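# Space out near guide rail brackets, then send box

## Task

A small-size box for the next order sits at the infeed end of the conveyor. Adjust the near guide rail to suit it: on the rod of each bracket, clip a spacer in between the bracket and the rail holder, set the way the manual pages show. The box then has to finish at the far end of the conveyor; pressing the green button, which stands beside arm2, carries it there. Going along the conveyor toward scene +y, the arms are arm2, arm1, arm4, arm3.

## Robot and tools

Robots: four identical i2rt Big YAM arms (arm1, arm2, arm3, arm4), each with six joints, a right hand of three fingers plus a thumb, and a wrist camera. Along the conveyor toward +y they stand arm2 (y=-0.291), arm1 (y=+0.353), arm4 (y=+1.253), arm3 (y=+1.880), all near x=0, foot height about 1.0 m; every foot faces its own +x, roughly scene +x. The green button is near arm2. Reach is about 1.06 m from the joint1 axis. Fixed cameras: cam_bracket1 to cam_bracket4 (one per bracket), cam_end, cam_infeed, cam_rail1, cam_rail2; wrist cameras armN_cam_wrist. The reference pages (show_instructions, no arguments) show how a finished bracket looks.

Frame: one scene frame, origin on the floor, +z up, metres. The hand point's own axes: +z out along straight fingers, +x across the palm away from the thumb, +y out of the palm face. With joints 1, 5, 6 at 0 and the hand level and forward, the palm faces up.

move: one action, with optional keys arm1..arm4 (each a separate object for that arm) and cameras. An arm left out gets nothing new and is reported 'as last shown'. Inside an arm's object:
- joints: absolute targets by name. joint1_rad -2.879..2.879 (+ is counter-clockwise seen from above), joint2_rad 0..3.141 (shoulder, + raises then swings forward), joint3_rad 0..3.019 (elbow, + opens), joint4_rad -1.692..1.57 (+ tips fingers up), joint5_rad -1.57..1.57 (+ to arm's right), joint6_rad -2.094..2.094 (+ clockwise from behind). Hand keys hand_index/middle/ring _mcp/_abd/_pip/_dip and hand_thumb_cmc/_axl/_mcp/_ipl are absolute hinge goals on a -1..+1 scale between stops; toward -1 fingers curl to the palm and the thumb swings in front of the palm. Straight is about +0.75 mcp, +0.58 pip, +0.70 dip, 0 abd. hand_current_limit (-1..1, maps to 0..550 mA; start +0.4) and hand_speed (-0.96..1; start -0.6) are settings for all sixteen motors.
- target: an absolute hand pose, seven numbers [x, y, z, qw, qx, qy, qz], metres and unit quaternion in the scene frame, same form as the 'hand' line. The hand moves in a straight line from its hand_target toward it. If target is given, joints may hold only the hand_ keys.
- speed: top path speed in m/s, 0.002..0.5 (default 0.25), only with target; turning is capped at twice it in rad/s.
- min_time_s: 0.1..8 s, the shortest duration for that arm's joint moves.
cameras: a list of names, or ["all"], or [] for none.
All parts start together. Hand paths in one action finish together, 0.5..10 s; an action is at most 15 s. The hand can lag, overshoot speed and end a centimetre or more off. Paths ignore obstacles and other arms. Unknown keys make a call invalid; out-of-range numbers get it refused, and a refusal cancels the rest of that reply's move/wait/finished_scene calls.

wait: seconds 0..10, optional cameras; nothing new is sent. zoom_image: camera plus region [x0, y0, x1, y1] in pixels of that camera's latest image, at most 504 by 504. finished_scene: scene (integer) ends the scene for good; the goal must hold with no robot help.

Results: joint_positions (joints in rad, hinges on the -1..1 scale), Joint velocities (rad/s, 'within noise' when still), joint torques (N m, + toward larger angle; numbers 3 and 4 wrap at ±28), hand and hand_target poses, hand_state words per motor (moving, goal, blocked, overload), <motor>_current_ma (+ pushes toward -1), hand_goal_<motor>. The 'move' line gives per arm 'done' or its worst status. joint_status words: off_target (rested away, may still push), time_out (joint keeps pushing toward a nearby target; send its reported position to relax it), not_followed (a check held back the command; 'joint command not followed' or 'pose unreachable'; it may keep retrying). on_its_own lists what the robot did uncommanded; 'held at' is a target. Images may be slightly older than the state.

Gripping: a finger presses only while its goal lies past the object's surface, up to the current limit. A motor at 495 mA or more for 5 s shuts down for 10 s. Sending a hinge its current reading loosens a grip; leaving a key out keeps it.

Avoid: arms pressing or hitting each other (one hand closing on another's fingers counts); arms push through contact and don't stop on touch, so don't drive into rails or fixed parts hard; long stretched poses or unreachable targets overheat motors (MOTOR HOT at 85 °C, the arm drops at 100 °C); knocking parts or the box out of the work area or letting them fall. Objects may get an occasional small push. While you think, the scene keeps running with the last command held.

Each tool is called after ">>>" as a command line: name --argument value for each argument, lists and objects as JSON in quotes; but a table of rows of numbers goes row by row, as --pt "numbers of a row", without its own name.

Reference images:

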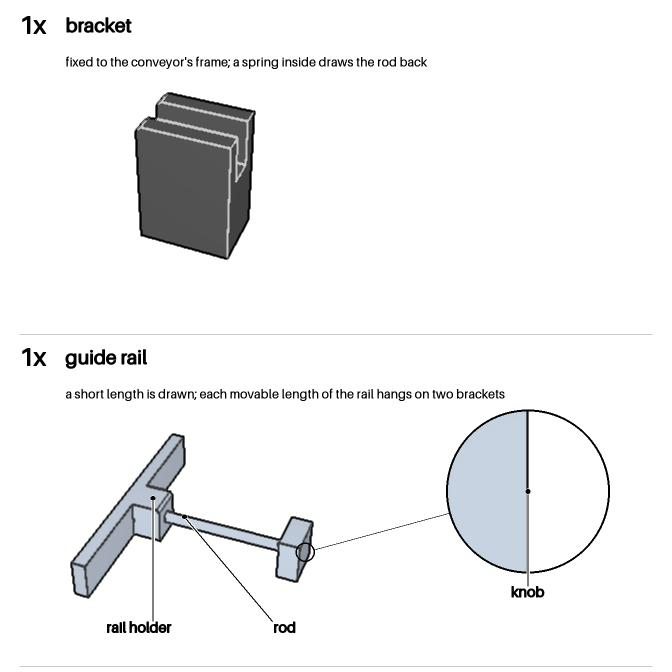

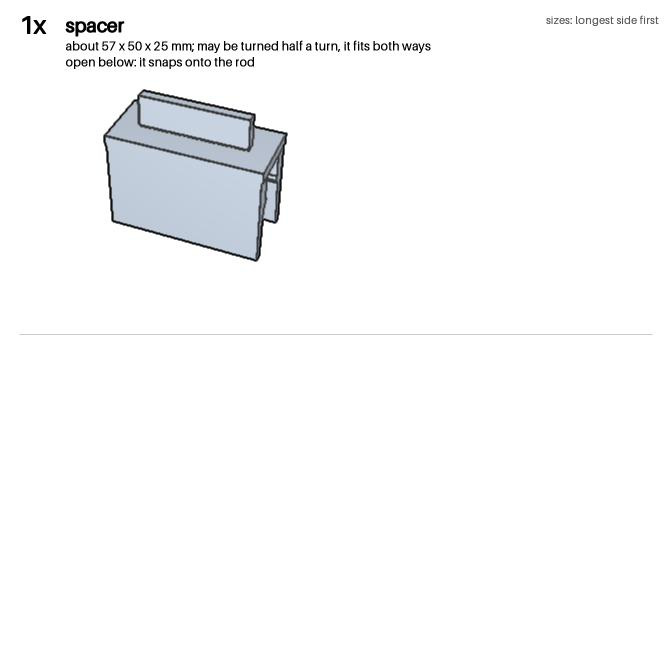

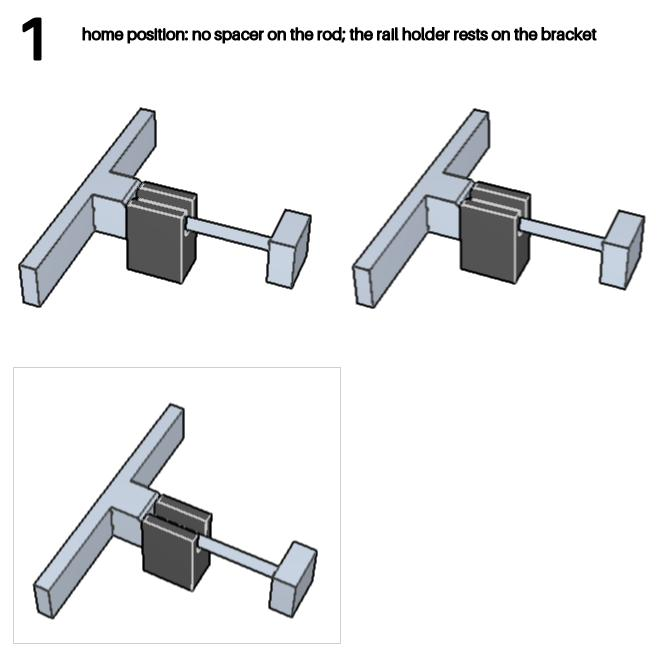

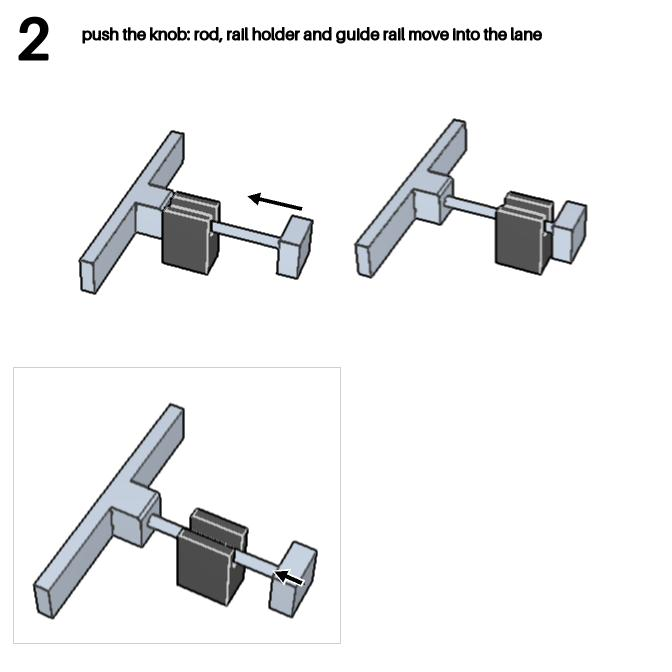

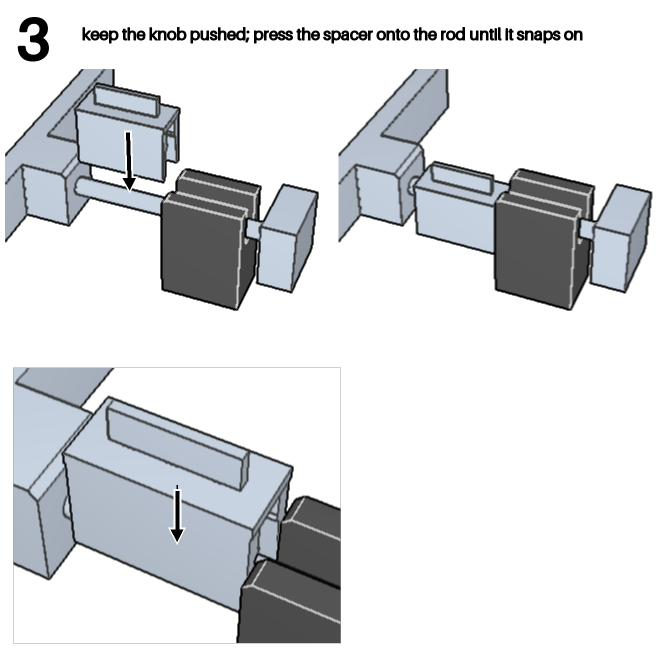

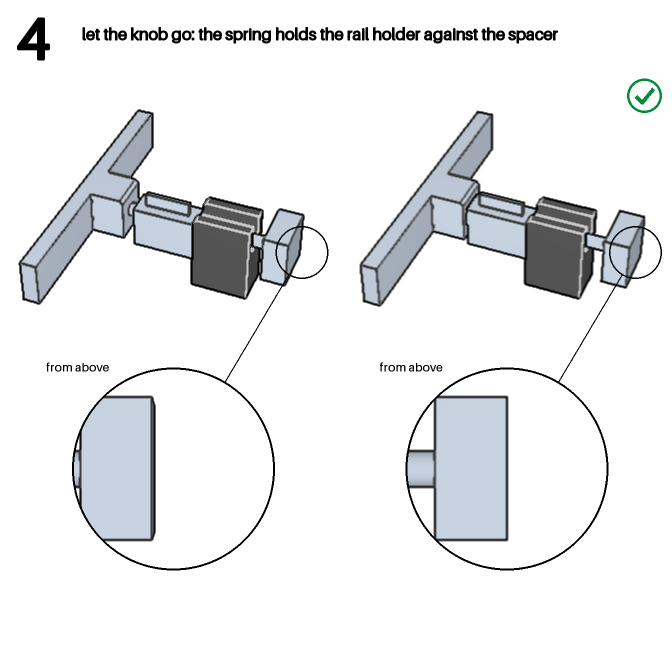

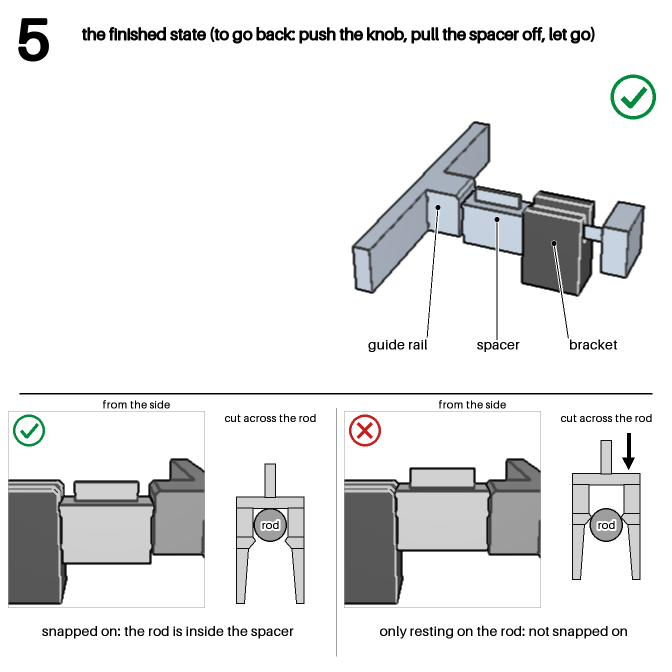

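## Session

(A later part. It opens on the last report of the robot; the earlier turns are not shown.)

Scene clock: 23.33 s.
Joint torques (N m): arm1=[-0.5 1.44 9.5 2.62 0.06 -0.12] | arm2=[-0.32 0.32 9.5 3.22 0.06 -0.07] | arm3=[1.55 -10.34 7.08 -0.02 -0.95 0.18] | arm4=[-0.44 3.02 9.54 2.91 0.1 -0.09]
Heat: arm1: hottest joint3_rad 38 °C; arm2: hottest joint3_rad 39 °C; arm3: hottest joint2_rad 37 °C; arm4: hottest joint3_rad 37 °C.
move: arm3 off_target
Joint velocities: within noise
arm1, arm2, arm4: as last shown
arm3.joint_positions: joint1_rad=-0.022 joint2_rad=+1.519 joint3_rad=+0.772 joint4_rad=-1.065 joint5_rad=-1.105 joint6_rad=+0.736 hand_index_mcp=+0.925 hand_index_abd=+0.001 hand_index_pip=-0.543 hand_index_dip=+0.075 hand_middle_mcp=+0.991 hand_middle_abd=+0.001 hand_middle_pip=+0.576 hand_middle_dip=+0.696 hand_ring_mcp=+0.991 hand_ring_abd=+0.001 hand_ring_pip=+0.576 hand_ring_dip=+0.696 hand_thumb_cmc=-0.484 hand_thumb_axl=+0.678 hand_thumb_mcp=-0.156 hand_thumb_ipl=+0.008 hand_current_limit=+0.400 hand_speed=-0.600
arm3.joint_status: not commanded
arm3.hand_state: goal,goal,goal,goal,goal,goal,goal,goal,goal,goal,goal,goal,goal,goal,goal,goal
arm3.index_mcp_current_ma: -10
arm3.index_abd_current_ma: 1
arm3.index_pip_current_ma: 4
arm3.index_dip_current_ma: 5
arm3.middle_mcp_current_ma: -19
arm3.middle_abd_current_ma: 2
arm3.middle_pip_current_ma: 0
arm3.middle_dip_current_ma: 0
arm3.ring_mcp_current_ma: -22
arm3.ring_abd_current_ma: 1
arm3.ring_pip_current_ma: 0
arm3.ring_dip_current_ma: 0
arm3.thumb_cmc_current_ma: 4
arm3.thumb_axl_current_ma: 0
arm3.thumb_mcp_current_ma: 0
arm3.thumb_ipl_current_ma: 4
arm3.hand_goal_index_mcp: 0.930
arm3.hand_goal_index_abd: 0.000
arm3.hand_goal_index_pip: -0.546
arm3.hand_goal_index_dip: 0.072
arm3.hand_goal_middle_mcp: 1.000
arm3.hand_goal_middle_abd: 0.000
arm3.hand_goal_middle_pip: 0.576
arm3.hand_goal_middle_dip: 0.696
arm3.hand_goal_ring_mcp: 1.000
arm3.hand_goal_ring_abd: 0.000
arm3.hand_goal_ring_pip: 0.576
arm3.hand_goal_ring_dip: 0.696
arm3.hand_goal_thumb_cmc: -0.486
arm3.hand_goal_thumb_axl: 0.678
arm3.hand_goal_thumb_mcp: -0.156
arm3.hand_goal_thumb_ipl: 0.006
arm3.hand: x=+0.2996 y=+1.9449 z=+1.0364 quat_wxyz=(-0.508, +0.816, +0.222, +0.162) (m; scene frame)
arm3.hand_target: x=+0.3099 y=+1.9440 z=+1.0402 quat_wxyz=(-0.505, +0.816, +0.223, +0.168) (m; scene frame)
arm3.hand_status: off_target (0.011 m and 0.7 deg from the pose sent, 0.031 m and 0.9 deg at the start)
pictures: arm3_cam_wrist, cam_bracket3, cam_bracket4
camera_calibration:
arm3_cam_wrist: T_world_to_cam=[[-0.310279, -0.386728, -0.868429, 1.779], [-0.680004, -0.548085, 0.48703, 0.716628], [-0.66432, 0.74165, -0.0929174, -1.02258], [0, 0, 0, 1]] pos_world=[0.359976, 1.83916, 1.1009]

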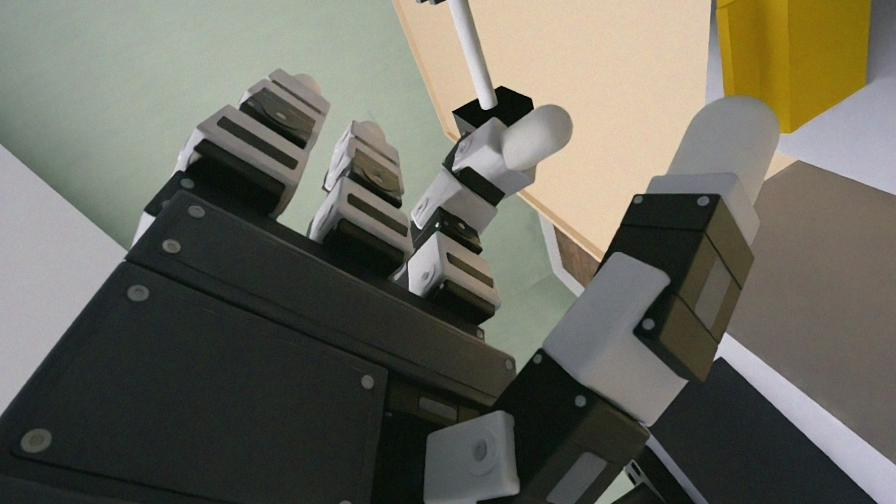

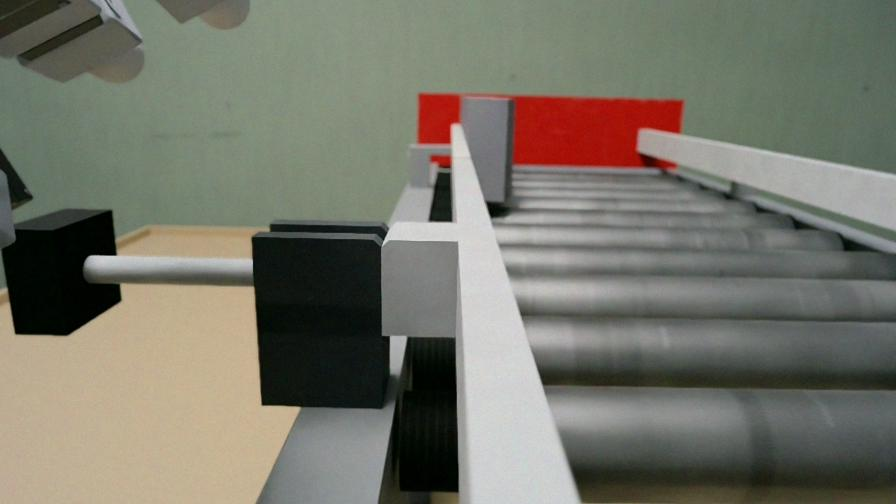

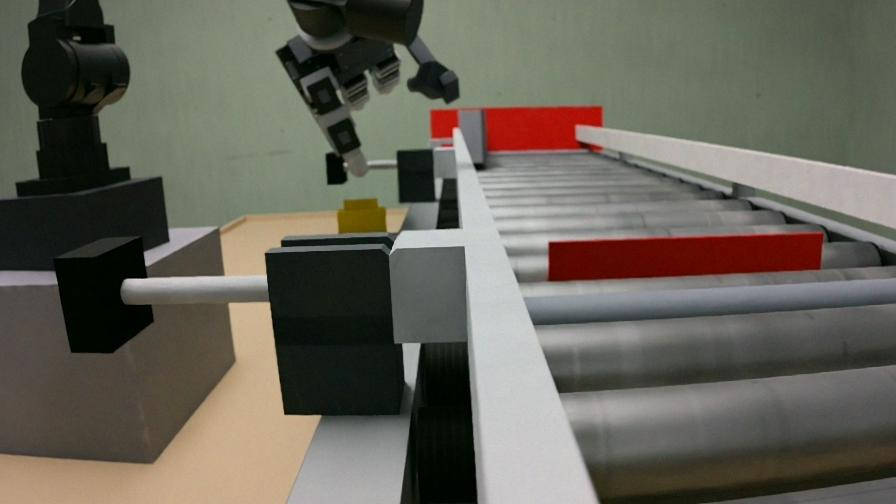

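>>> move --arm3 '{"target": [0.311, 1.943, 0.99, 0.5053, -0.8165, -0.2233, -0.1680], "speed": 0.1}' --cameras '["arm3_cam_wrist", "cam_bracket4"]'

>>> zoom_image --camera "cam_bracket4" --region '[260, 20, 480, 260]'

>>> zoom_image --camera "arm3_cam_wrist" --region '[446, 0, 896, 300]'

Scene clock: 25.43 s.
Joint torques (N m): arm1=[-0.5 1.49 9.5 2.59 0.06 -0.12] | arm2=[-0.91 0.26 9.28 3.15 0.08 -0.07] | arm3=[0.38 -11.28 3.7 -0.16 -0.91 0.03] | arm4=[-0.62 3.02 9.57 2.91 0.11 -0.09]
Heat: arm1: hottest joint3_rad 38 °C; arm2: hottest joint3_rad 39 °C; arm3: hottest joint2_rad 37 °C; arm4: hottest joint3_rad 37 °C.
move: arm3 done
Joint velocities: within noise
arm1.joint_positions: joint1_rad=-0.080 joint2_rad=+0.609 joint3_rad=+1.380 joint4_rad=-1.288 joint5_rad=-0.058 joint6_rad=+1.162 hand_index_mcp=+0.754 hand_index_abd=+0.001 hand_index_pip=+0.577 hand_index_dip=+0.696 hand_middle_mcp=+0.754 hand_middle_abd=+0.000 hand_middle_pip=+0.577 hand_middle_dip=+0.696 hand_ring_mcp=+0.754 hand_ring_abd=+0.001 hand_ring_pip=+0.577 hand_ring_dip=+0.696 hand_thumb_cmc=+0.714 hand_thumb_axl=+0.677 hand_thumb_mcp=+0.226 hand_thumb_ipl=+0.168 hand_current_limit=+0.400 hand_speed=-0.600
arm1.joint_status: not commanded
arm1.hand_state: goal,goal,goal,goal,goal,goal,goal,goal,goal,goal,goal,goal,goal,goal,goal,goal
arm1.index_mcp_current_ma: 0
arm1.index_abd_current_ma: 0
arm1.index_pip_current_ma: 1
arm1.index_dip_current_ma: 0
arm1.middle_mcp_current_ma: 0
arm1.middle_abd_current_ma: 0
arm1.middle_pip_current_ma: 1
arm1.middle_dip_current_ma: 0
arm1.ring_mcp_current_ma: 0
arm1.ring_abd_current_ma: 0
arm1.ring_pip_current_ma: 1
arm1.ring_dip_current_ma: 0
arm1.thumb_cmc_current_ma: 0
arm1.thumb_axl_current_ma: -1
arm1.thumb_mcp_current_ma: 0
arm1.thumb_ipl_current_ma: 0
arm1.hand_goal_index_mcp: 0.754
arm1.hand_goal_index_abd: 0.000
arm1.hand_goal_index_pip: 0.576
arm1.hand_goal_index_dip: 0.696
arm1.hand_goal_middle_mcp: 0.754
arm1.hand_goal_middle_abd: 0.000
arm1.hand_goal_middle_pip: 0.576
arm1.hand_goal_middle_dip: 0.696
arm1.hand_goal_ring_mcp: 0.754
arm1.hand_goal_ring_abd: 0.000
arm1.hand_goal_ring_pip: 0.576
arm1.hand_goal_ring_dip: 0.696
arm1.hand_goal_thumb_cmc: 0.714
arm1.hand_goal_thumb_axl: 0.678
arm1.hand_goal_thumb_mcp: 0.226
arm1.hand_goal_thumb_ipl: 0.168
arm1.hand: x=+0.2785 y=+0.2857 z=+1.5353 quat_wxyz=(+0.068, +0.840, +0.206, +0.498) (m; scene frame)
arm1.hand_target: x=+0.2758 y=+0.2856 z=+1.5450 quat_wxyz=(+0.070, +0.834, +0.205, +0.507) (m; scene frame)
arm1.hand_status: not commanded
arm2.joint_positions: joint1_rad=-0.169 joint2_rad=+0.607 joint3_rad=+1.362 joint4_rad=-1.180 joint5_rad=-0.019 joint6_rad=+1.058 hand_index_mcp=+0.755 hand_index_abd=+0.001 hand_index_pip=+0.577 hand_index_dip=+0.696 hand_middle_mcp=+0.755 hand_middle_abd=+0.000 hand_middle_pip=+0.577 hand_middle_dip=+0.696 hand_ring_mcp=+0.755 hand_ring_abd=+0.000 hand_ring_pip=+0.577 hand_ring_dip=+0.696 hand_thumb_cmc=+0.715 hand_thumb_axl=+0.677 hand_thumb_mcp=+0.226 hand_thumb_ipl=+0.168 hand_current_limit=+0.400 hand_speed=-0.600
arm2.joint_status: not commanded
arm2.hand_state: goal,goal,goal,goal,goal,goal,goal,goal,goal,goal,goal,goal,goal,goal,goal,goal
arm2.index_mcp_current_ma: 0
arm2.index_abd_current_ma: 0
arm2.index_pip_current_ma: 0
arm2.index_dip_current_ma: 0
arm2.middle_mcp_current_ma: 0
arm2.middle_abd_current_ma: 0
arm2.middle_pip_current_ma: 0
arm2.middle_dip_current_ma: 0
arm2.ring_mcp_current_ma: 0
arm2.ring_abd_current_ma: 0
arm2.ring_pip_current_ma: 0
arm2.ring_dip_current_ma: 0
arm2.thumb_cmc_current_ma: 0
arm2.thumb_axl_current_ma: 0
arm2.thumb_mcp_current_ma: 0
arm2.thumb_ipl_current_ma: 0
arm2.hand_goal_index_mcp: 0.754
arm2.hand_goal_index_abd: 0.000
arm2.hand_goal_index_pip: 0.576
arm2.hand_goal_index_dip: 0.696
arm2.hand_goal_middle_mcp: 0.754
arm2.hand_goal_middle_abd: 0.000
arm2.hand_goal_middle_pip: 0.576
arm2.hand_goal_middle_dip: 0.696
arm2.hand_goal_ring_mcp: 0.754
arm2.hand_goal_ring_abd: 0.000
arm2.hand_goal_ring_pip: 0.576
arm2.hand_goal_ring_dip: 0.696
arm2.hand_goal_thumb_cmc: 0.714
arm2.hand_goal_thumb_axl: 0.678
arm2.hand_goal_thumb_mcp: 0.226
arm2.hand_goal_thumb_ipl: 0.168
arm2.hand: x=+0.1640 y=-0.4516 z=+1.5901 quat_wxyz=(+0.212, +0.838, +0.087, +0.496) (m; scene frame)
arm2.hand_target: x=+0.1609 y=-0.4505 z=+1.6004 quat_wxyz=(+0.216, +0.832, +0.086, +0.505) (m; scene frame)
arm2.hand_status: not commanded
arm3.joint_positions: joint1_rad=-0.022 joint2_rad=+1.637 joint3_rad=+0.763 joint4_rad=-0.913 joint5_rad=-1.106 joint6_rad=+0.737 hand_index_mcp=+0.925 hand_index_abd=+0.001 hand_index_pip=-0.543 hand_index_dip=+0.075 hand_middle_mcp=+0.991 hand_middle_abd=+0.001 hand_middle_pip=+0.576 hand_middle_dip=+0.696 hand_ring_mcp=+0.991 hand_ring_abd=+0.001 hand_ring_pip=+0.576 hand_ring_dip=+0.696 hand_thumb_cmc=-0.484 hand_thumb_axl=+0.678 hand_thumb_mcp=-0.156 hand_thumb_ipl=+0.008 hand_current_limit=+0.400 hand_speed=-0.600
arm3.joint_status: not commanded
arm3.hand_state: goal,goal,goal,goal,goal,goal,goal,goal,goal,goal,goal,goal,goal,goal,goal,goal
arm3.index_mcp_current_ma: -10
arm3.index_abd_current_ma: 1
arm3.index_pip_current_ma: 4
arm3.index_dip_current_ma: 5
arm3.middle_mcp_current_ma: -19
arm3.middle_abd_current_ma: 2
arm3.middle_pip_current_ma: 0
arm3.middle_dip_current_ma: 0
arm3.ring_mcp_current_ma: -22
arm3.ring_abd_current_ma: 1
arm3.ring_pip_current_ma: 0
arm3.ring_dip_current_ma: 0
arm3.thumb_cmc_current_ma: 4
arm3.thumb_axl_current_ma: 0
arm3.thumb_mcp_current_ma: 0
arm3.thumb_ipl_current_ma: 4
arm3.hand_goal_index_mcp: 0.930
arm3.hand_goal_index_abd: 0.000
arm3.hand_goal_index_pip: -0.546
arm3.hand_goal_index_dip: 0.072
arm3.hand_goal_middle_mcp: 1.000
arm3.hand_goal_middle_abd: 0.000
arm3.hand_goal_middle_pip: 0.576
arm3.hand_goal_middle_dip: 0.696
arm3.hand_goal_ring_mcp: 1.000
arm3.hand_goal_ring_abd: 0.000
arm3.hand_goal_ring_pip: 0.576
arm3.hand_goal_ring_dip: 0.696
arm3.hand_goal_thumb_cmc: -0.486
arm3.hand_goal_thumb_axl: 0.678
arm3.hand_goal_thumb_mcp: -0.156
arm3.hand_goal_thumb_ipl: 0.006
arm3.hand: x=+0.3145 y=+1.9428 z=+0.9948 quat_wxyz=(-0.504, +0.815, +0.228, +0.172) (m; scene frame)
arm3.hand_target: x=+0.3110 y=+1.9430 z=+0.9901 quat_wxyz=(-0.505, +0.816, +0.223, +0.168) (m; scene frame)
arm3.hand_status: done (0.006 m and 0.7 deg from the pose sent, 0.048 m and 0.7 deg at the start)
arm4.joint_positions: joint1_rad=-0.113 joint2_rad=+0.502 joint3_rad=+1.318 joint4_rad=-1.143 joint5_rad=-0.047 joint6_rad=+1.102 hand_index_mcp=+0.755 hand_index_abd=+0.001 hand_index_pip=+0.577 hand_index_dip=+0.696 hand_middle_mcp=+0.755 hand_middle_abd=+0.001 hand_middle_pip=+0.577 hand_middle_dip=+0.696 hand_ring_mcp=+0.755 hand_ring_abd=+0.001 hand_ring_pip=+0.577 hand_ring_dip=+0.696 hand_thumb_cmc=+0.715 hand_thumb_axl=+0.677 hand_thumb_mcp=+0.226 hand_thumb_ipl=+0.168 hand_current_limit=+0.400 hand_speed=-0.600
arm4.joint_status: not commanded
arm4.hand_state: goal,goal,goal,goal,goal,goal,goal,goal,goal,goal,goal,goal,goal,goal,goal,goal
arm4.index_mcp_current_ma: 2
arm4.index_abd_current_ma: 1
arm4.index_pip_current_ma: 1
arm4.index_dip_current_ma: 0
arm4.middle_mcp_current_ma: 2
arm4.middle_abd_current_ma: 1
arm4.middle_pip_current_ma: 1
arm4.middle_dip_current_ma: 0
arm4.ring_mcp_current_ma: 2
arm4.ring_abd_current_ma: 1
arm4.ring_pip_current_ma: 1
arm4.ring_dip_current_ma: 0
arm4.thumb_cmc_current_ma: 1
arm4.thumb_axl_current_ma: -1
arm4.thumb_mcp_current_ma: 0
arm4.thumb_ipl_current_ma: 0
arm4.hand_goal_index_mcp: 0.754
arm4.hand_goal_index_abd: 0.000
arm4.hand_goal_index_pip: 0.576
arm4.hand_goal_index_dip: 0.696
arm4.hand_goal_middle_mcp: 0.754
arm4.hand_goal_middle_abd: 0.000
arm4.hand_goal_middle_pip: 0.576
arm4.hand_goal_middle_dip: 0.696
arm4.hand_goal_ring_mcp: 0.754
arm4.hand_goal_ring_abd: 0.000
arm4.hand_goal_ring_pip: 0.576
arm4.hand_goal_ring_dip: 0.696
arm4.hand_goal_thumb_cmc: 0.714
arm4.hand_goal_thumb_axl: 0.678
arm4.hand_goal_thumb_mcp: 0.226
arm4.hand_goal_thumb_ipl: 0.168
arm4.hand: x=+0.2667 y=+1.1733 z=+1.6014 quat_wxyz=(+0.125, +0.793, +0.195, +0.563) (m; scene frame)
arm4.hand_target: x=+0.2625 y=+1.1735 z=+1.6154 quat_wxyz=(+0.129, +0.784, +0.194, +0.575) (m; scene frame)
arm4.hand_status: not commanded
pictures: arm3_cam_wrist, cam_bracket4
camera_calibration:
arm3_cam_wrist: T_world_to_cam=[[-0.28934, -0.389394, -0.874446, 1.75125], [-0.691937, -0.54616, 0.472157, 0.760755], [-0.661442, 0.741675, -0.11141, -0.997521], [0, 0, 0, 1]] pos_world=[0.373299, 1.83726, 1.06104]

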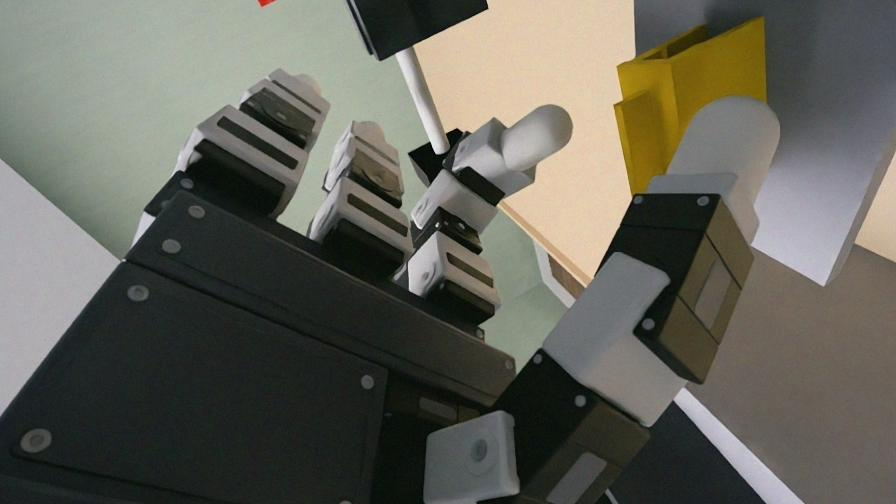

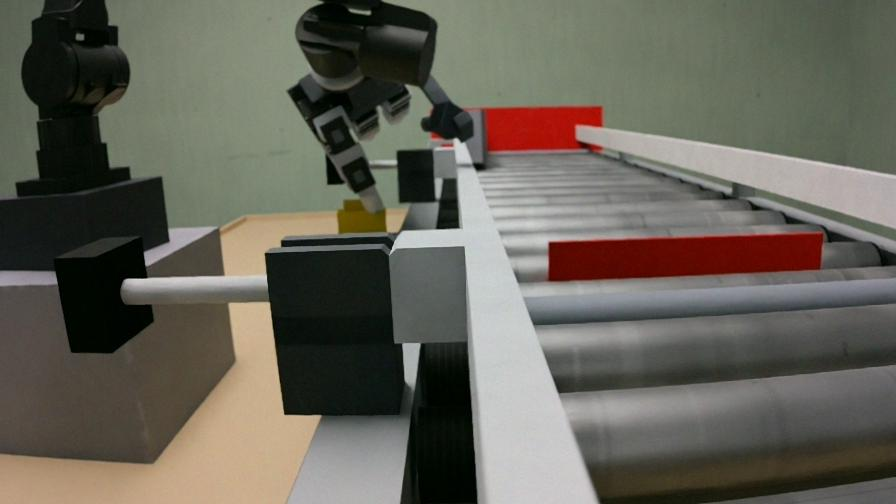

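Scaled by 2.100 from the camera's 896x504 image, which has a finer 1280x720 frame.

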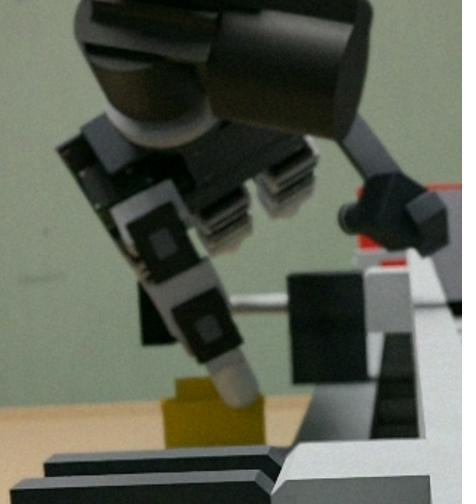

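Scaled by 1.120 from the camera's 896x504 image, which has a finer 1280x720 frame.

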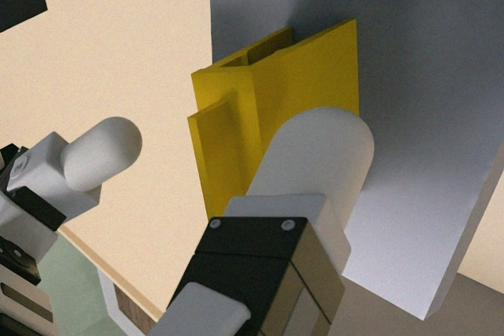

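>>> move --arm3 '{"target": [0.302, 1.943, 0.952, 0.5053, -0.8165, -0.2233, -0.1680], "speed": 0.08}' --cameras '["arm3_cam_wrist", "cam_bracket4"]'

>>> zoom_image --camera "cam_bracket4" --region '[260, 20, 480, 260]'

>>> zoom_image --camera "arm3_cam_wrist" --region '[446, 0, 896, 300]'

Scene clock: 26.90 s.
Joint torques (N m): arm1=[-0.5 1.44 9.52 2.62 0.06 -0.12] | arm2=[-0.85 -0.15 9.28 3.21 0.02 -0.11] | arm3=[-0.21 -9.17 2.76 -0.27 -0.84 0.2] | arm4=[-0.5 2.96 9.54 2.89 0.11 -0.1]
Heat: arm1: hottest joint3_rad 38 °C; arm2: hottest joint3_rad 39 °C; arm3: hottest joint2_rad 37 °C; arm4: hottest joint3_rad 37 °C.
move: arm3 off_target
Joint velocities: within noise
arm1, arm2, arm4: as last shown
arm3.joint_positions: joint1_rad=-0.022 joint2_rad=+1.694 joint3_rad=+0.725 joint4_rad=-0.792 joint5_rad=-1.107 joint6_rad=+0.713 hand_index_mcp=+0.925 hand_index_abd=+0.001 hand_index_pip=-0.543 hand_index_dip=+0.075 hand_middle_mcp=+0.991 hand_middle_abd=+0.001 hand_middle_pip=+0.576 hand_middle_dip=+0.696 hand_ring_mcp=+0.991 hand_ring_abd=+0.001 hand_ring_pip=+0.576 hand_ring_dip=+0.696 hand_thumb_cmc=-0.483 hand_thumb_axl=+0.678 hand_thumb_mcp=-0.156 hand_thumb_ipl=+0.008 hand_current_limit=+0.400 hand_speed=-0.600
arm3.joint_status: not commanded
arm3.hand_state: goal,goal,goal,goal,goal,goal,goal,goal,goal,goal,goal,goal,goal,goal,goal,goal
arm3.index_mcp_current_ma: -10
arm3.index_abd_current_ma: 1
arm3.index_pip_current_ma: 4
arm3.index_dip_current_ma: 5
arm3.middle_mcp_current_ma: -19
arm3.middle_abd_current_ma: 2
arm3.middle_pip_current_ma: 0
arm3.middle_dip_current_ma: 0
arm3.ring_mcp_current_ma: -22
arm3.ring_abd_current_ma: 1
arm3.ring_pip_current_ma: 0
arm3.ring_dip_current_ma: 0
arm3.thumb_cmc_current_ma: 4
arm3.thumb_axl_current_ma: 0
arm3.thumb_mcp_current_ma: 0
arm3.thumb_ipl_current_ma: 4
arm3.hand_goal_index_mcp: 0.930
arm3.hand_goal_index_abd: 0.000
arm3.hand_goal_index_pip: -0.546
arm3.hand_goal_index_dip: 0.072
arm3.hand_goal_middle_mcp: 1.000
arm3.hand_goal_middle_abd: 0.000
arm3.hand_goal_middle_pip: 0.576
arm3.hand_goal_middle_dip: 0.696
arm3.hand_goal_ring_mcp: 1.000
arm3.hand_goal_ring_abd: 0.000
arm3.hand_goal_ring_pip: 0.576
arm3.hand_goal_ring_dip: 0.696
arm3.hand_goal_thumb_cmc: -0.486
arm3.hand_goal_thumb_axl: 0.678
arm3.hand_goal_thumb_mcp: -0.156
arm3.hand_goal_thumb_ipl: 0.006
arm3.hand: x=+0.3149 y=+1.9435 z=+0.9679 quat_wxyz=(-0.497, +0.811, +0.244, +0.188) (m; scene frame)
arm3.hand_target: x=+0.3016 y=+1.9431 z=+0.9530 quat_wxyz=(-0.505, +0.816, +0.224, +0.168) (m; scene frame)
arm3.hand_status: off_target (0.020 m and 3.5 deg from the pose sent, 0.045 m and 0.8 deg at the start)
pictures: arm3_cam_wrist, cam_bracket4
camera_calibration:
arm3_cam_wrist: T_world_to_cam=[[-0.243757, -0.396571, -0.88505, 1.73798], [-0.708019, -0.550894, 0.441843, 0.817711], [-0.662791, 0.734335, -0.146496, -0.952102], [0, 0, 0, 1]] pos_world=[0.371556, 1.83887, 1.03742]

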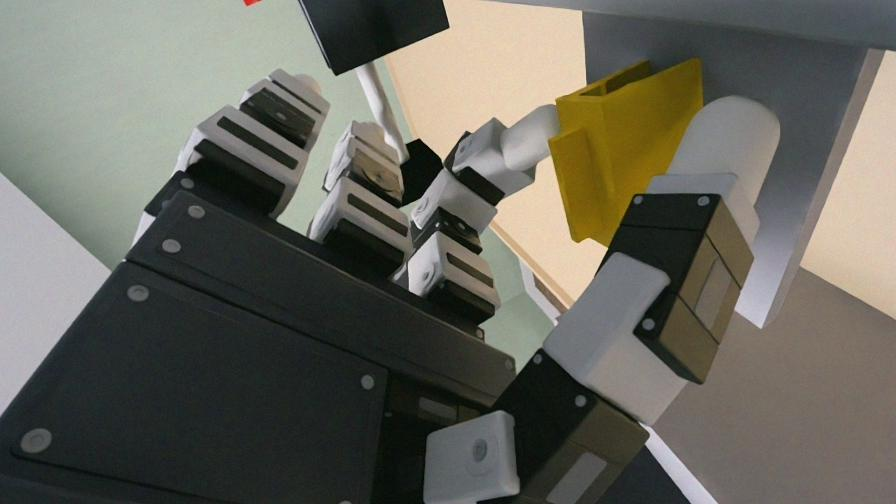

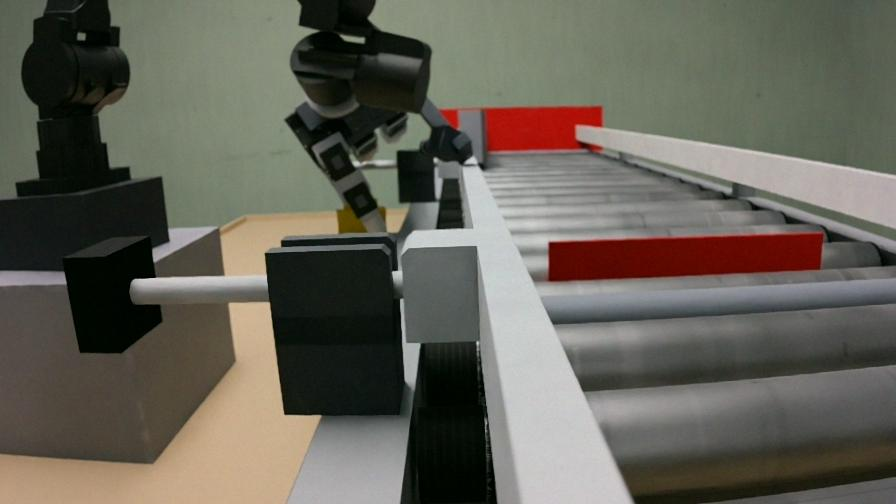

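Scaled by 2.100 from the camera's 896x504 image, which has a finer 1280x720 frame.

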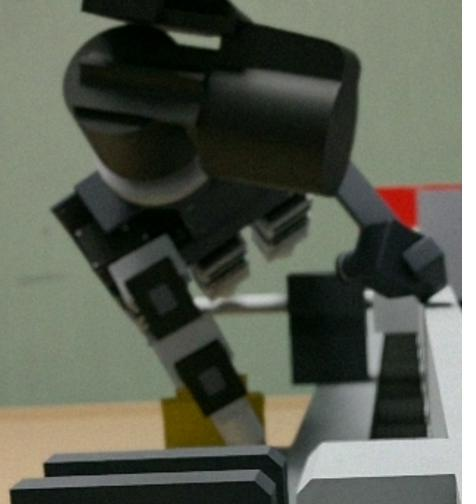

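Scaled by 1.120 from the camera's 896x504 image, which has a finer 1280x720 frame.

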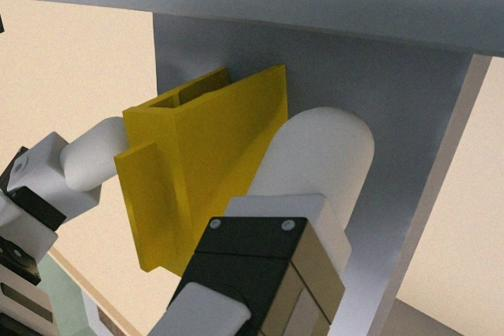

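>>> move --arm3 '{"target": [0.300, 1.943, 1.02, 0.4905, -0.8315, -0.1585, -0.2071], "speed": 0.08}' --cameras '["cam_bracket4"]'

>>> move --arm3 '{"target": [0.296, 1.942, 0.97, 0.4905, -0.8315, -0.1585, -0.2071], "speed": 0.08}' --cameras '["arm3_cam_wrist", "cam_bracket4"]'

>>> zoom_image --camera "cam_bracket4" --region '[260, 20, 480, 260]'

>>> zoom_image --camera "arm3_cam_wrist" --region '[446, 0, 896, 300]'

Scene clock: 29.27 s.
Joint torques (N m): arm1=[-0.44 1.44 9.48 2.62 0.05 -0.12] | arm2=[-0.56 -1.08 9.13 3.14 0.05 -0.07] | arm3=[1.08 -10.4 4.55 0.28 -0.81 0.11] | arm4=[-0.67 2.96 9.52 2.89 0.11 -0.09]
Heat: arm1: hottest joint3_rad 38 °C; arm2: hottest joint3_rad 39 °C; arm3: hottest joint2_rad 37 °C; arm4: hottest joint3_rad 37 °C.
move: arm3 done
Joint velocities: within noise
arm1, arm2, arm4: as last shown
arm3.joint_positions: joint1_rad=-0.022 joint2_rad=+1.444 joint3_rad=+0.642 joint4_rad=-0.661 joint5_rad=-1.116 joint6_rad=+1.101 hand_index_mcp=+0.925 hand_index_abd=+0.001 hand_index_pip=-0.543 hand_index_dip=+0.075 hand_middle_mcp=+0.991 hand_middle_abd=+0.001 hand_middle_pip=+0.576 hand_middle_dip=+0.696 hand_ring_mcp=+0.991 hand_ring_abd=+0.001 hand_ring_pip=+0.576 hand_ring_dip=+0.696 hand_thumb_cmc=-0.483 hand_thumb_axl=+0.678 hand_thumb_mcp=-0.156 hand_thumb_ipl=+0.008 hand_current_limit=+0.400 hand_speed=-0.600
arm3.joint_status: not commanded
arm3.hand_state: goal,goal,goal,goal,goal,goal,goal,goal,goal,goal,goal,goal,goal,goal,goal,goal
arm3.index_mcp_current_ma: -10
arm3.index_abd_current_ma: 1
arm3.index_pip_current_ma: 4
arm3.index_dip_current_ma: 5
arm3.middle_mcp_current_ma: -19
arm3.middle_abd_current_ma: 2
arm3.middle_pip_current_ma: 0
arm3.middle_dip_current_ma: 0
arm3.ring_mcp_current_ma: -22
arm3.ring_abd_current_ma: 1
arm3.ring_pip_current_ma: 0
arm3.ring_dip_current_ma: 0
arm3.thumb_cmc_current_ma: 4
arm3.thumb_axl_current_ma: 0
arm3.thumb_mcp_current_ma: 0
arm3.thumb_ipl_current_ma: 4
arm3.hand_goal_index_mcp: 0.930
arm3.hand_goal_index_abd: 0.000
arm3.hand_goal_index_pip: -0.546
arm3.hand_goal_index_dip: 0.072
arm3.hand_goal_middle_mcp: 1.000
arm3.hand_goal_middle_abd: 0.000
arm3.hand_goal_middle_pip: 0.576
arm3.hand_goal_middle_dip: 0.696
arm3.hand_goal_ring_mcp: 1.000
arm3.hand_goal_ring_abd: 0.000
arm3.hand_goal_ring_pip: 0.576
arm3.hand_goal_ring_dip: 0.696
arm3.hand_goal_thumb_cmc: -0.486
arm3.hand_goal_thumb_axl: 0.678
arm3.hand_goal_thumb_mcp: -0.156
arm3.hand_goal_thumb_ipl: 0.006
arm3.hand: x=+0.3040 y=+1.9405 z=+1.0227 quat_wxyz=(-0.490, +0.830, +0.161, +0.211) (m; scene frame)
arm3.hand_target: x=+0.3000 y=+1.9429 z=+1.0200 quat_wxyz=(-0.491, +0.831, +0.159, +0.207) (m; scene frame)
arm3.hand_status: done (0.005 m and 0.6 deg from the pose sent, 0.054 m and 10.4 deg at the start)
pictures: cam_bracket4

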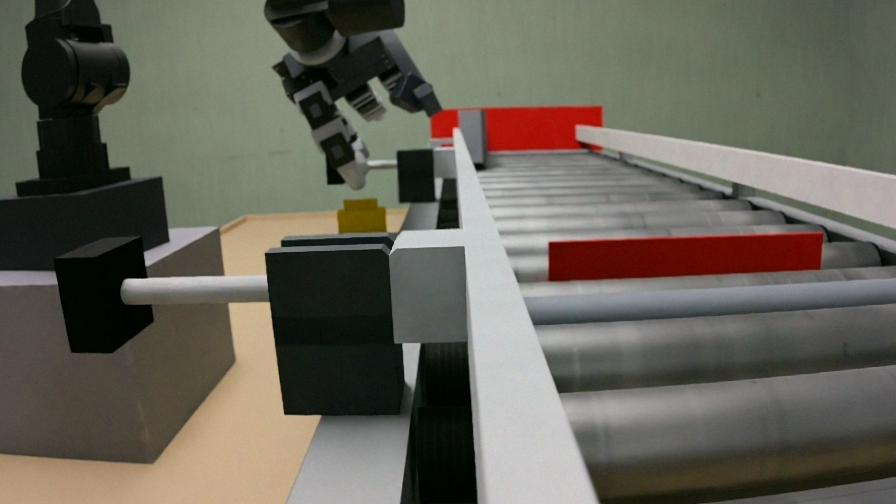

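Scene clock: 30.47 s.
Joint torques (N m): arm1=[-0.5 1.38 9.5 2.63 0.07 -0.12] | arm2=[-0.09 -0.44 9.47 3.38 0.06 -0.09] | arm3=[0.56 -9.29 3.51 0.51 -0.93 0.13] | arm4=[-0.5 3.02 9.54 2.92 0.11 -0.08]
Heat: arm1: hottest joint3_rad 38 °C; arm2: hottest joint3_rad 39 °C; arm3: hottest joint2_rad 37 °C; arm4: hottest joint3_rad 37 °C.
move: arm3 done
Joint velocities: within noise
arm1, arm2, arm4: as last shown
arm3.joint_positions: joint1_rad=-0.022 joint2_rad=+1.571 joint3_rad=+0.591 joint4_rad=-0.488 joint5_rad=-1.116 joint6_rad=+1.101 hand_index_mcp=+0.925 hand_index_abd=+0.001 hand_index_pip=-0.543 hand_index_dip=+0.075 hand_middle_mcp=+0.991 hand_middle_abd=+0.001 hand_middle_pip=+0.576 hand_middle_dip=+0.696 hand_ring_mcp=+0.991 hand_ring_abd=+0.001 hand_ring_pip=+0.576 hand_ring_dip=+0.696 hand_thumb_cmc=-0.483 hand_thumb_axl=+0.678 hand_thumb_mcp=-0.156 hand_thumb_ipl=+0.008 hand_current_limit=+0.400 hand_speed=-0.600
arm3.joint_status: not commanded
arm3.hand_state: goal,goal,goal,goal,goal,goal,goal,goal,goal,goal,goal,goal,goal,goal,goal,goal
arm3.index_mcp_current_ma: -10
arm3.index_abd_current_ma: 1
arm3.index_pip_current_ma: 4
arm3.index_dip_current_ma: 5
arm3.middle_mcp_current_ma: -19
arm3.middle_abd_current_ma: 2
arm3.middle_pip_current_ma: 0
arm3.middle_dip_current_ma: 0
arm3.ring_mcp_current_ma: -22
arm3.ring_abd_current_ma: 1
arm3.ring_pip_current_ma: 0
arm3.ring_dip_current_ma: 0
arm3.thumb_cmc_current_ma: 4
arm3.thumb_axl_current_ma: 0
arm3.thumb_mcp_current_ma: 0
arm3.thumb_ipl_current_ma: 4
arm3.hand_goal_index_mcp: 0.930
arm3.hand_goal_index_abd: 0.000
arm3.hand_goal_index_pip: -0.546
arm3.hand_goal_index_dip: 0.072
arm3.hand_goal_middle_mcp: 1.000
arm3.hand_goal_middle_abd: 0.000
arm3.hand_goal_middle_pip: 0.576
arm3.hand_goal_middle_dip: 0.696
arm3.hand_goal_ring_mcp: 1.000
arm3.hand_goal_ring_abd: 0.000
arm3.hand_goal_ring_pip: 0.576
arm3.hand_goal_ring_dip: 0.696
arm3.hand_goal_thumb_cmc: -0.486
arm3.hand_goal_thumb_axl: 0.678
arm3.hand_goal_thumb_mcp: -0.156
arm3.hand_goal_thumb_ipl: 0.006
arm3.hand: x=+0.2991 y=+1.9415 z=+0.9743 quat_wxyz=(-0.490, +0.831, +0.160, +0.209) (m; scene frame)
arm3.hand_target: x=+0.2959 y=+1.9420 z=+0.9701 quat_wxyz=(-0.491, +0.831, +0.159, +0.207) (m; scene frame)
arm3.hand_status: done (0.005 m and 0.3 deg from the pose sent, 0.053 m and 0.6 deg at the start)
pictures: arm3_cam_wrist, cam_bracket4
camera_calibration:
arm3_cam_wrist: T_world_to_cam=[[-0.354198, -0.334729, -0.873213, 1.64041], [-0.767184, -0.429944, 0.476001, 0.55217], [-0.534764, 0.838513, -0.104513, -1.24165], [0, 0, 0, 1]] pos_world=[0.340657, 1.82764, 1.03983]

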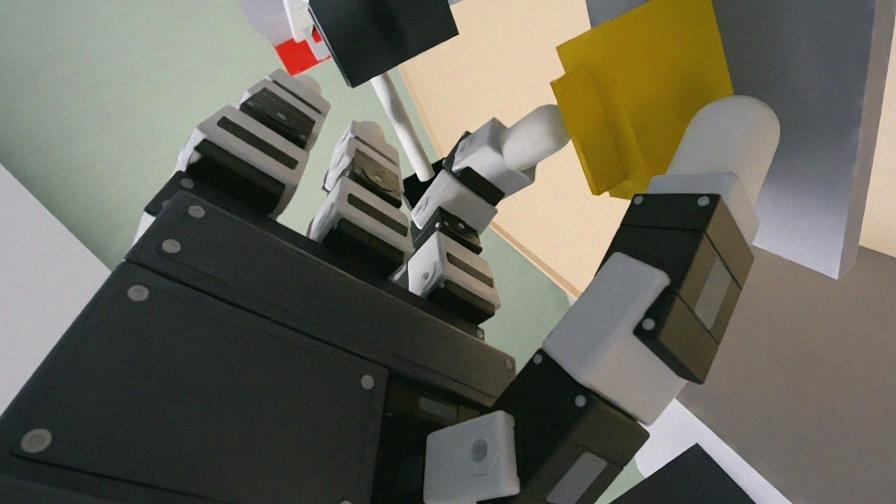

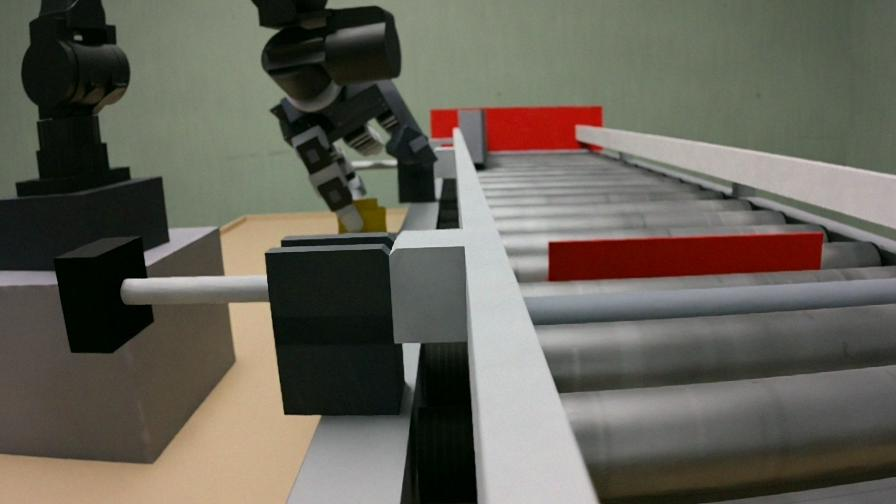

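Scaled by 2.100 from the camera's 896x504 image, which has a finer 1280x720 frame.

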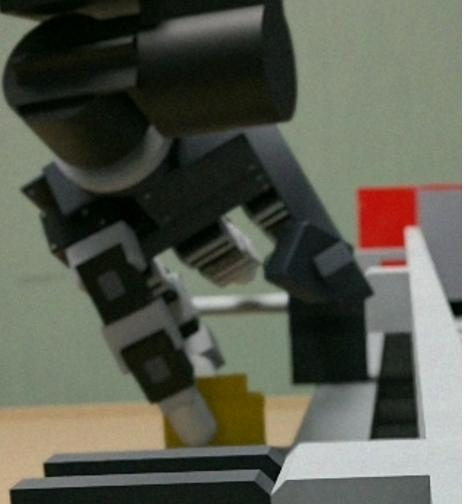

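Scaled by 1.120 from the camera's 896x504 image, which has a finer 1280x720 frame.

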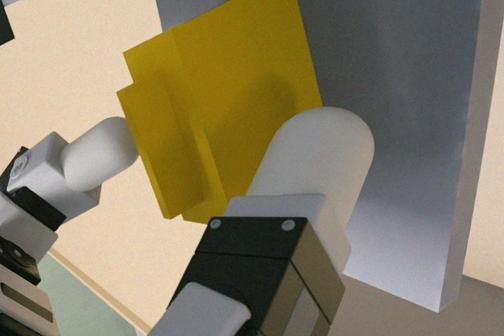

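>>> move --arm3 '{"target": [0.301, 1.942, 0.951, 0.4905, -0.8315, -0.1585, -0.2071], "speed": 0.08}' --cameras '["arm3_cam_wrist", "cam_bracket4"]'

>>> zoom_image --camera "cam_bracket4" --region '[260, 20, 480, 260]'

>>> zoom_image --camera "arm3_cam_wrist" --region '[446, 0, 896, 300]'

Scene clock: 31.63 s.
Joint torques (N m): arm1=[-0.56 1.49 9.48 2.63 0.06 -0.12] | arm2=[0.85 0.21 9.33 3.04 0.04 -0.03] | arm3=[1.08 -9.52 3.44 0.44 -0.78 0.11] | arm4=[-0.5 2.9 9.54 2.91 0.1 -0.1]
Heat: arm1: hottest joint3_rad 39 °C; arm2: hottest joint3_rad 39 °C; arm3: hottest joint2_rad 37 °C; arm4: hottest joint3_rad 37 °C.
move: arm3 done
Joint velocities: within noise
arm1, arm2, arm4: as last shown
arm3.joint_positions: joint1_rad=-0.022 joint2_rad=+1.630 joint3_rad=+0.591 joint4_rad=-0.416 joint5_rad=-1.118 joint6_rad=+1.101 hand_index_mcp=+0.925 hand_index_abd=+0.001 hand_index_pip=-0.543 hand_index_dip=+0.075 hand_middle_mcp=+1.000 hand_middle_abd=-0.004 hand_middle_pip=+0.594 hand_middle_dip=+0.703 hand_ring_mcp=+0.991 hand_ring_abd=+0.001 hand_ring_pip=+0.576 hand_ring_dip=+0.696 hand_thumb_cmc=-0.483 hand_thumb_axl=+0.678 hand_thumb_mcp=-0.156 hand_thumb_ipl=+0.008 hand_current_limit=+0.400 hand_speed=-0.600
arm3.joint_status: not commanded
arm3.hand_state: goal,goal,goal,goal,goal,goal,goal,goal,goal,goal,goal,goal,goal,goal,goal,goal
arm3.index_mcp_current_ma: -10
arm3.index_abd_current_ma: 1
arm3.index_pip_current_ma: 4
arm3.index_dip_current_ma: 5
arm3.middle_mcp_current_ma: 0
arm3.middle_abd_current_ma: -5
arm3.middle_pip_current_ma: 46
arm3.middle_dip_current_ma: 15
arm3.ring_mcp_current_ma: -22
arm3.ring_abd_current_ma: 1
arm3.ring_pip_current_ma: 0
arm3.ring_dip_current_ma: 0
arm3.thumb_cmc_current_ma: 4
arm3.thumb_axl_current_ma: 0
arm3.thumb_mcp_current_ma: 0
arm3.thumb_ipl_current_ma: 4
arm3.hand_goal_index_mcp: 0.930
arm3.hand_goal_index_abd: 0.000
arm3.hand_goal_index_pip: -0.546
arm3.hand_goal_index_dip: 0.072
arm3.hand_goal_middle_mcp: 1.000
arm3.hand_goal_middle_abd: 0.000
arm3.hand_goal_middle_pip: 0.576
arm3.hand_goal_middle_dip: 0.696
arm3.hand_goal_ring_mcp: 1.000
arm3.hand_goal_ring_abd: 0.000
arm3.hand_goal_ring_pip: 0.576
arm3.hand_goal_ring_dip: 0.696
arm3.hand_goal_thumb_cmc: -0.486
arm3.hand_goal_thumb_axl: 0.678
arm3.hand_goal_thumb_mcp: -0.156
arm3.hand_goal_thumb_ipl: 0.006
arm3.hand: x=+0.3051 y=+1.9408 z=+0.9584 quat_wxyz=(-0.489, +0.829, +0.163, +0.214) (m; scene frame)
arm3.hand_target: x=+0.3008 y=+1.9420 z=+0.9512 quat_wxyz=(-0.491, +0.831, +0.159, +0.207) (m; scene frame)
arm3.hand_status: done (0.009 m and 1.0 deg from the pose sent, 0.023 m and 0.3 deg at the start)
pictures: arm3_cam_wrist, cam_bracket4
camera_calibration:
arm3_cam_wrist: T_world_to_cam=[[-0.343423, -0.334701, -0.877517, 1.62919], [-0.773106, -0.429769, 0.466483, 0.57459], [-0.533262, 0.838614, -0.111167, -1.23383], [0, 0, 0, 1]] pos_world=[0.345769, 1.82694, 1.02444]

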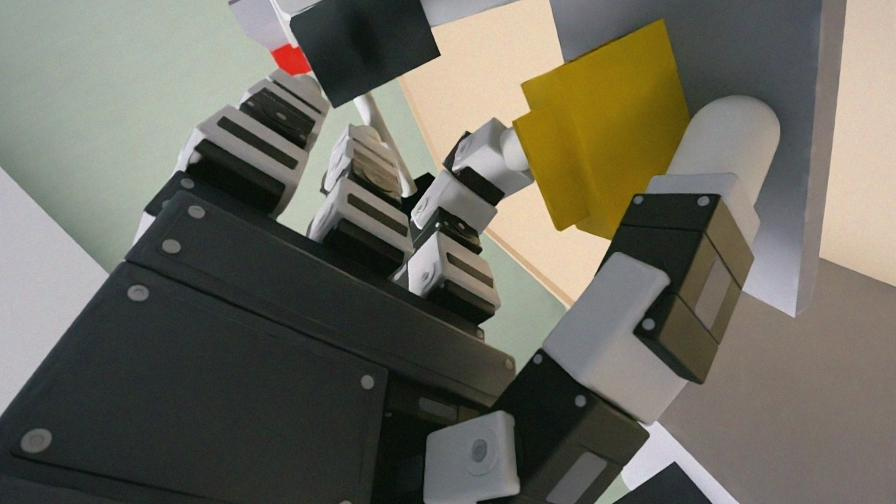

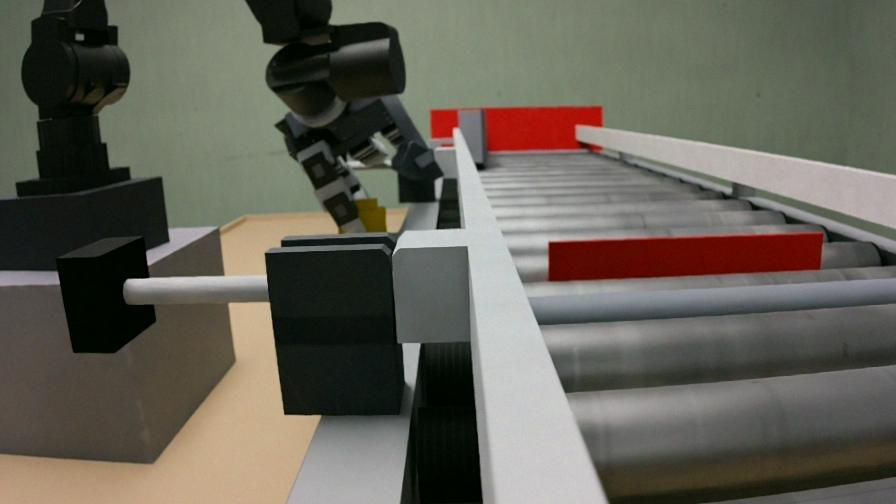

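Scaled by 2.100 from the camera's 896x504 image, which has a finer 1280x720 frame.

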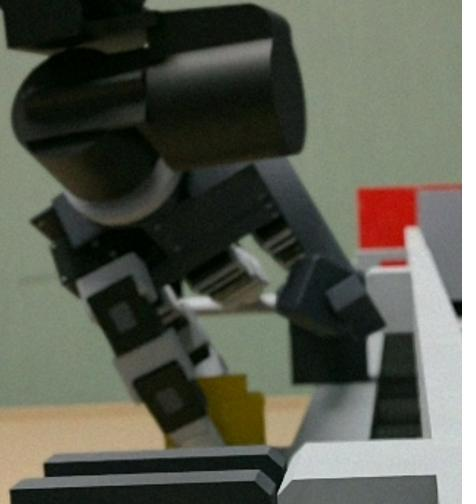

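Scaled by 1.120 from the camera's 896x504 image, which has a finer 1280x720 frame.

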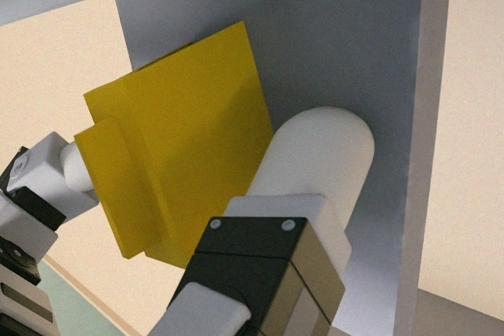

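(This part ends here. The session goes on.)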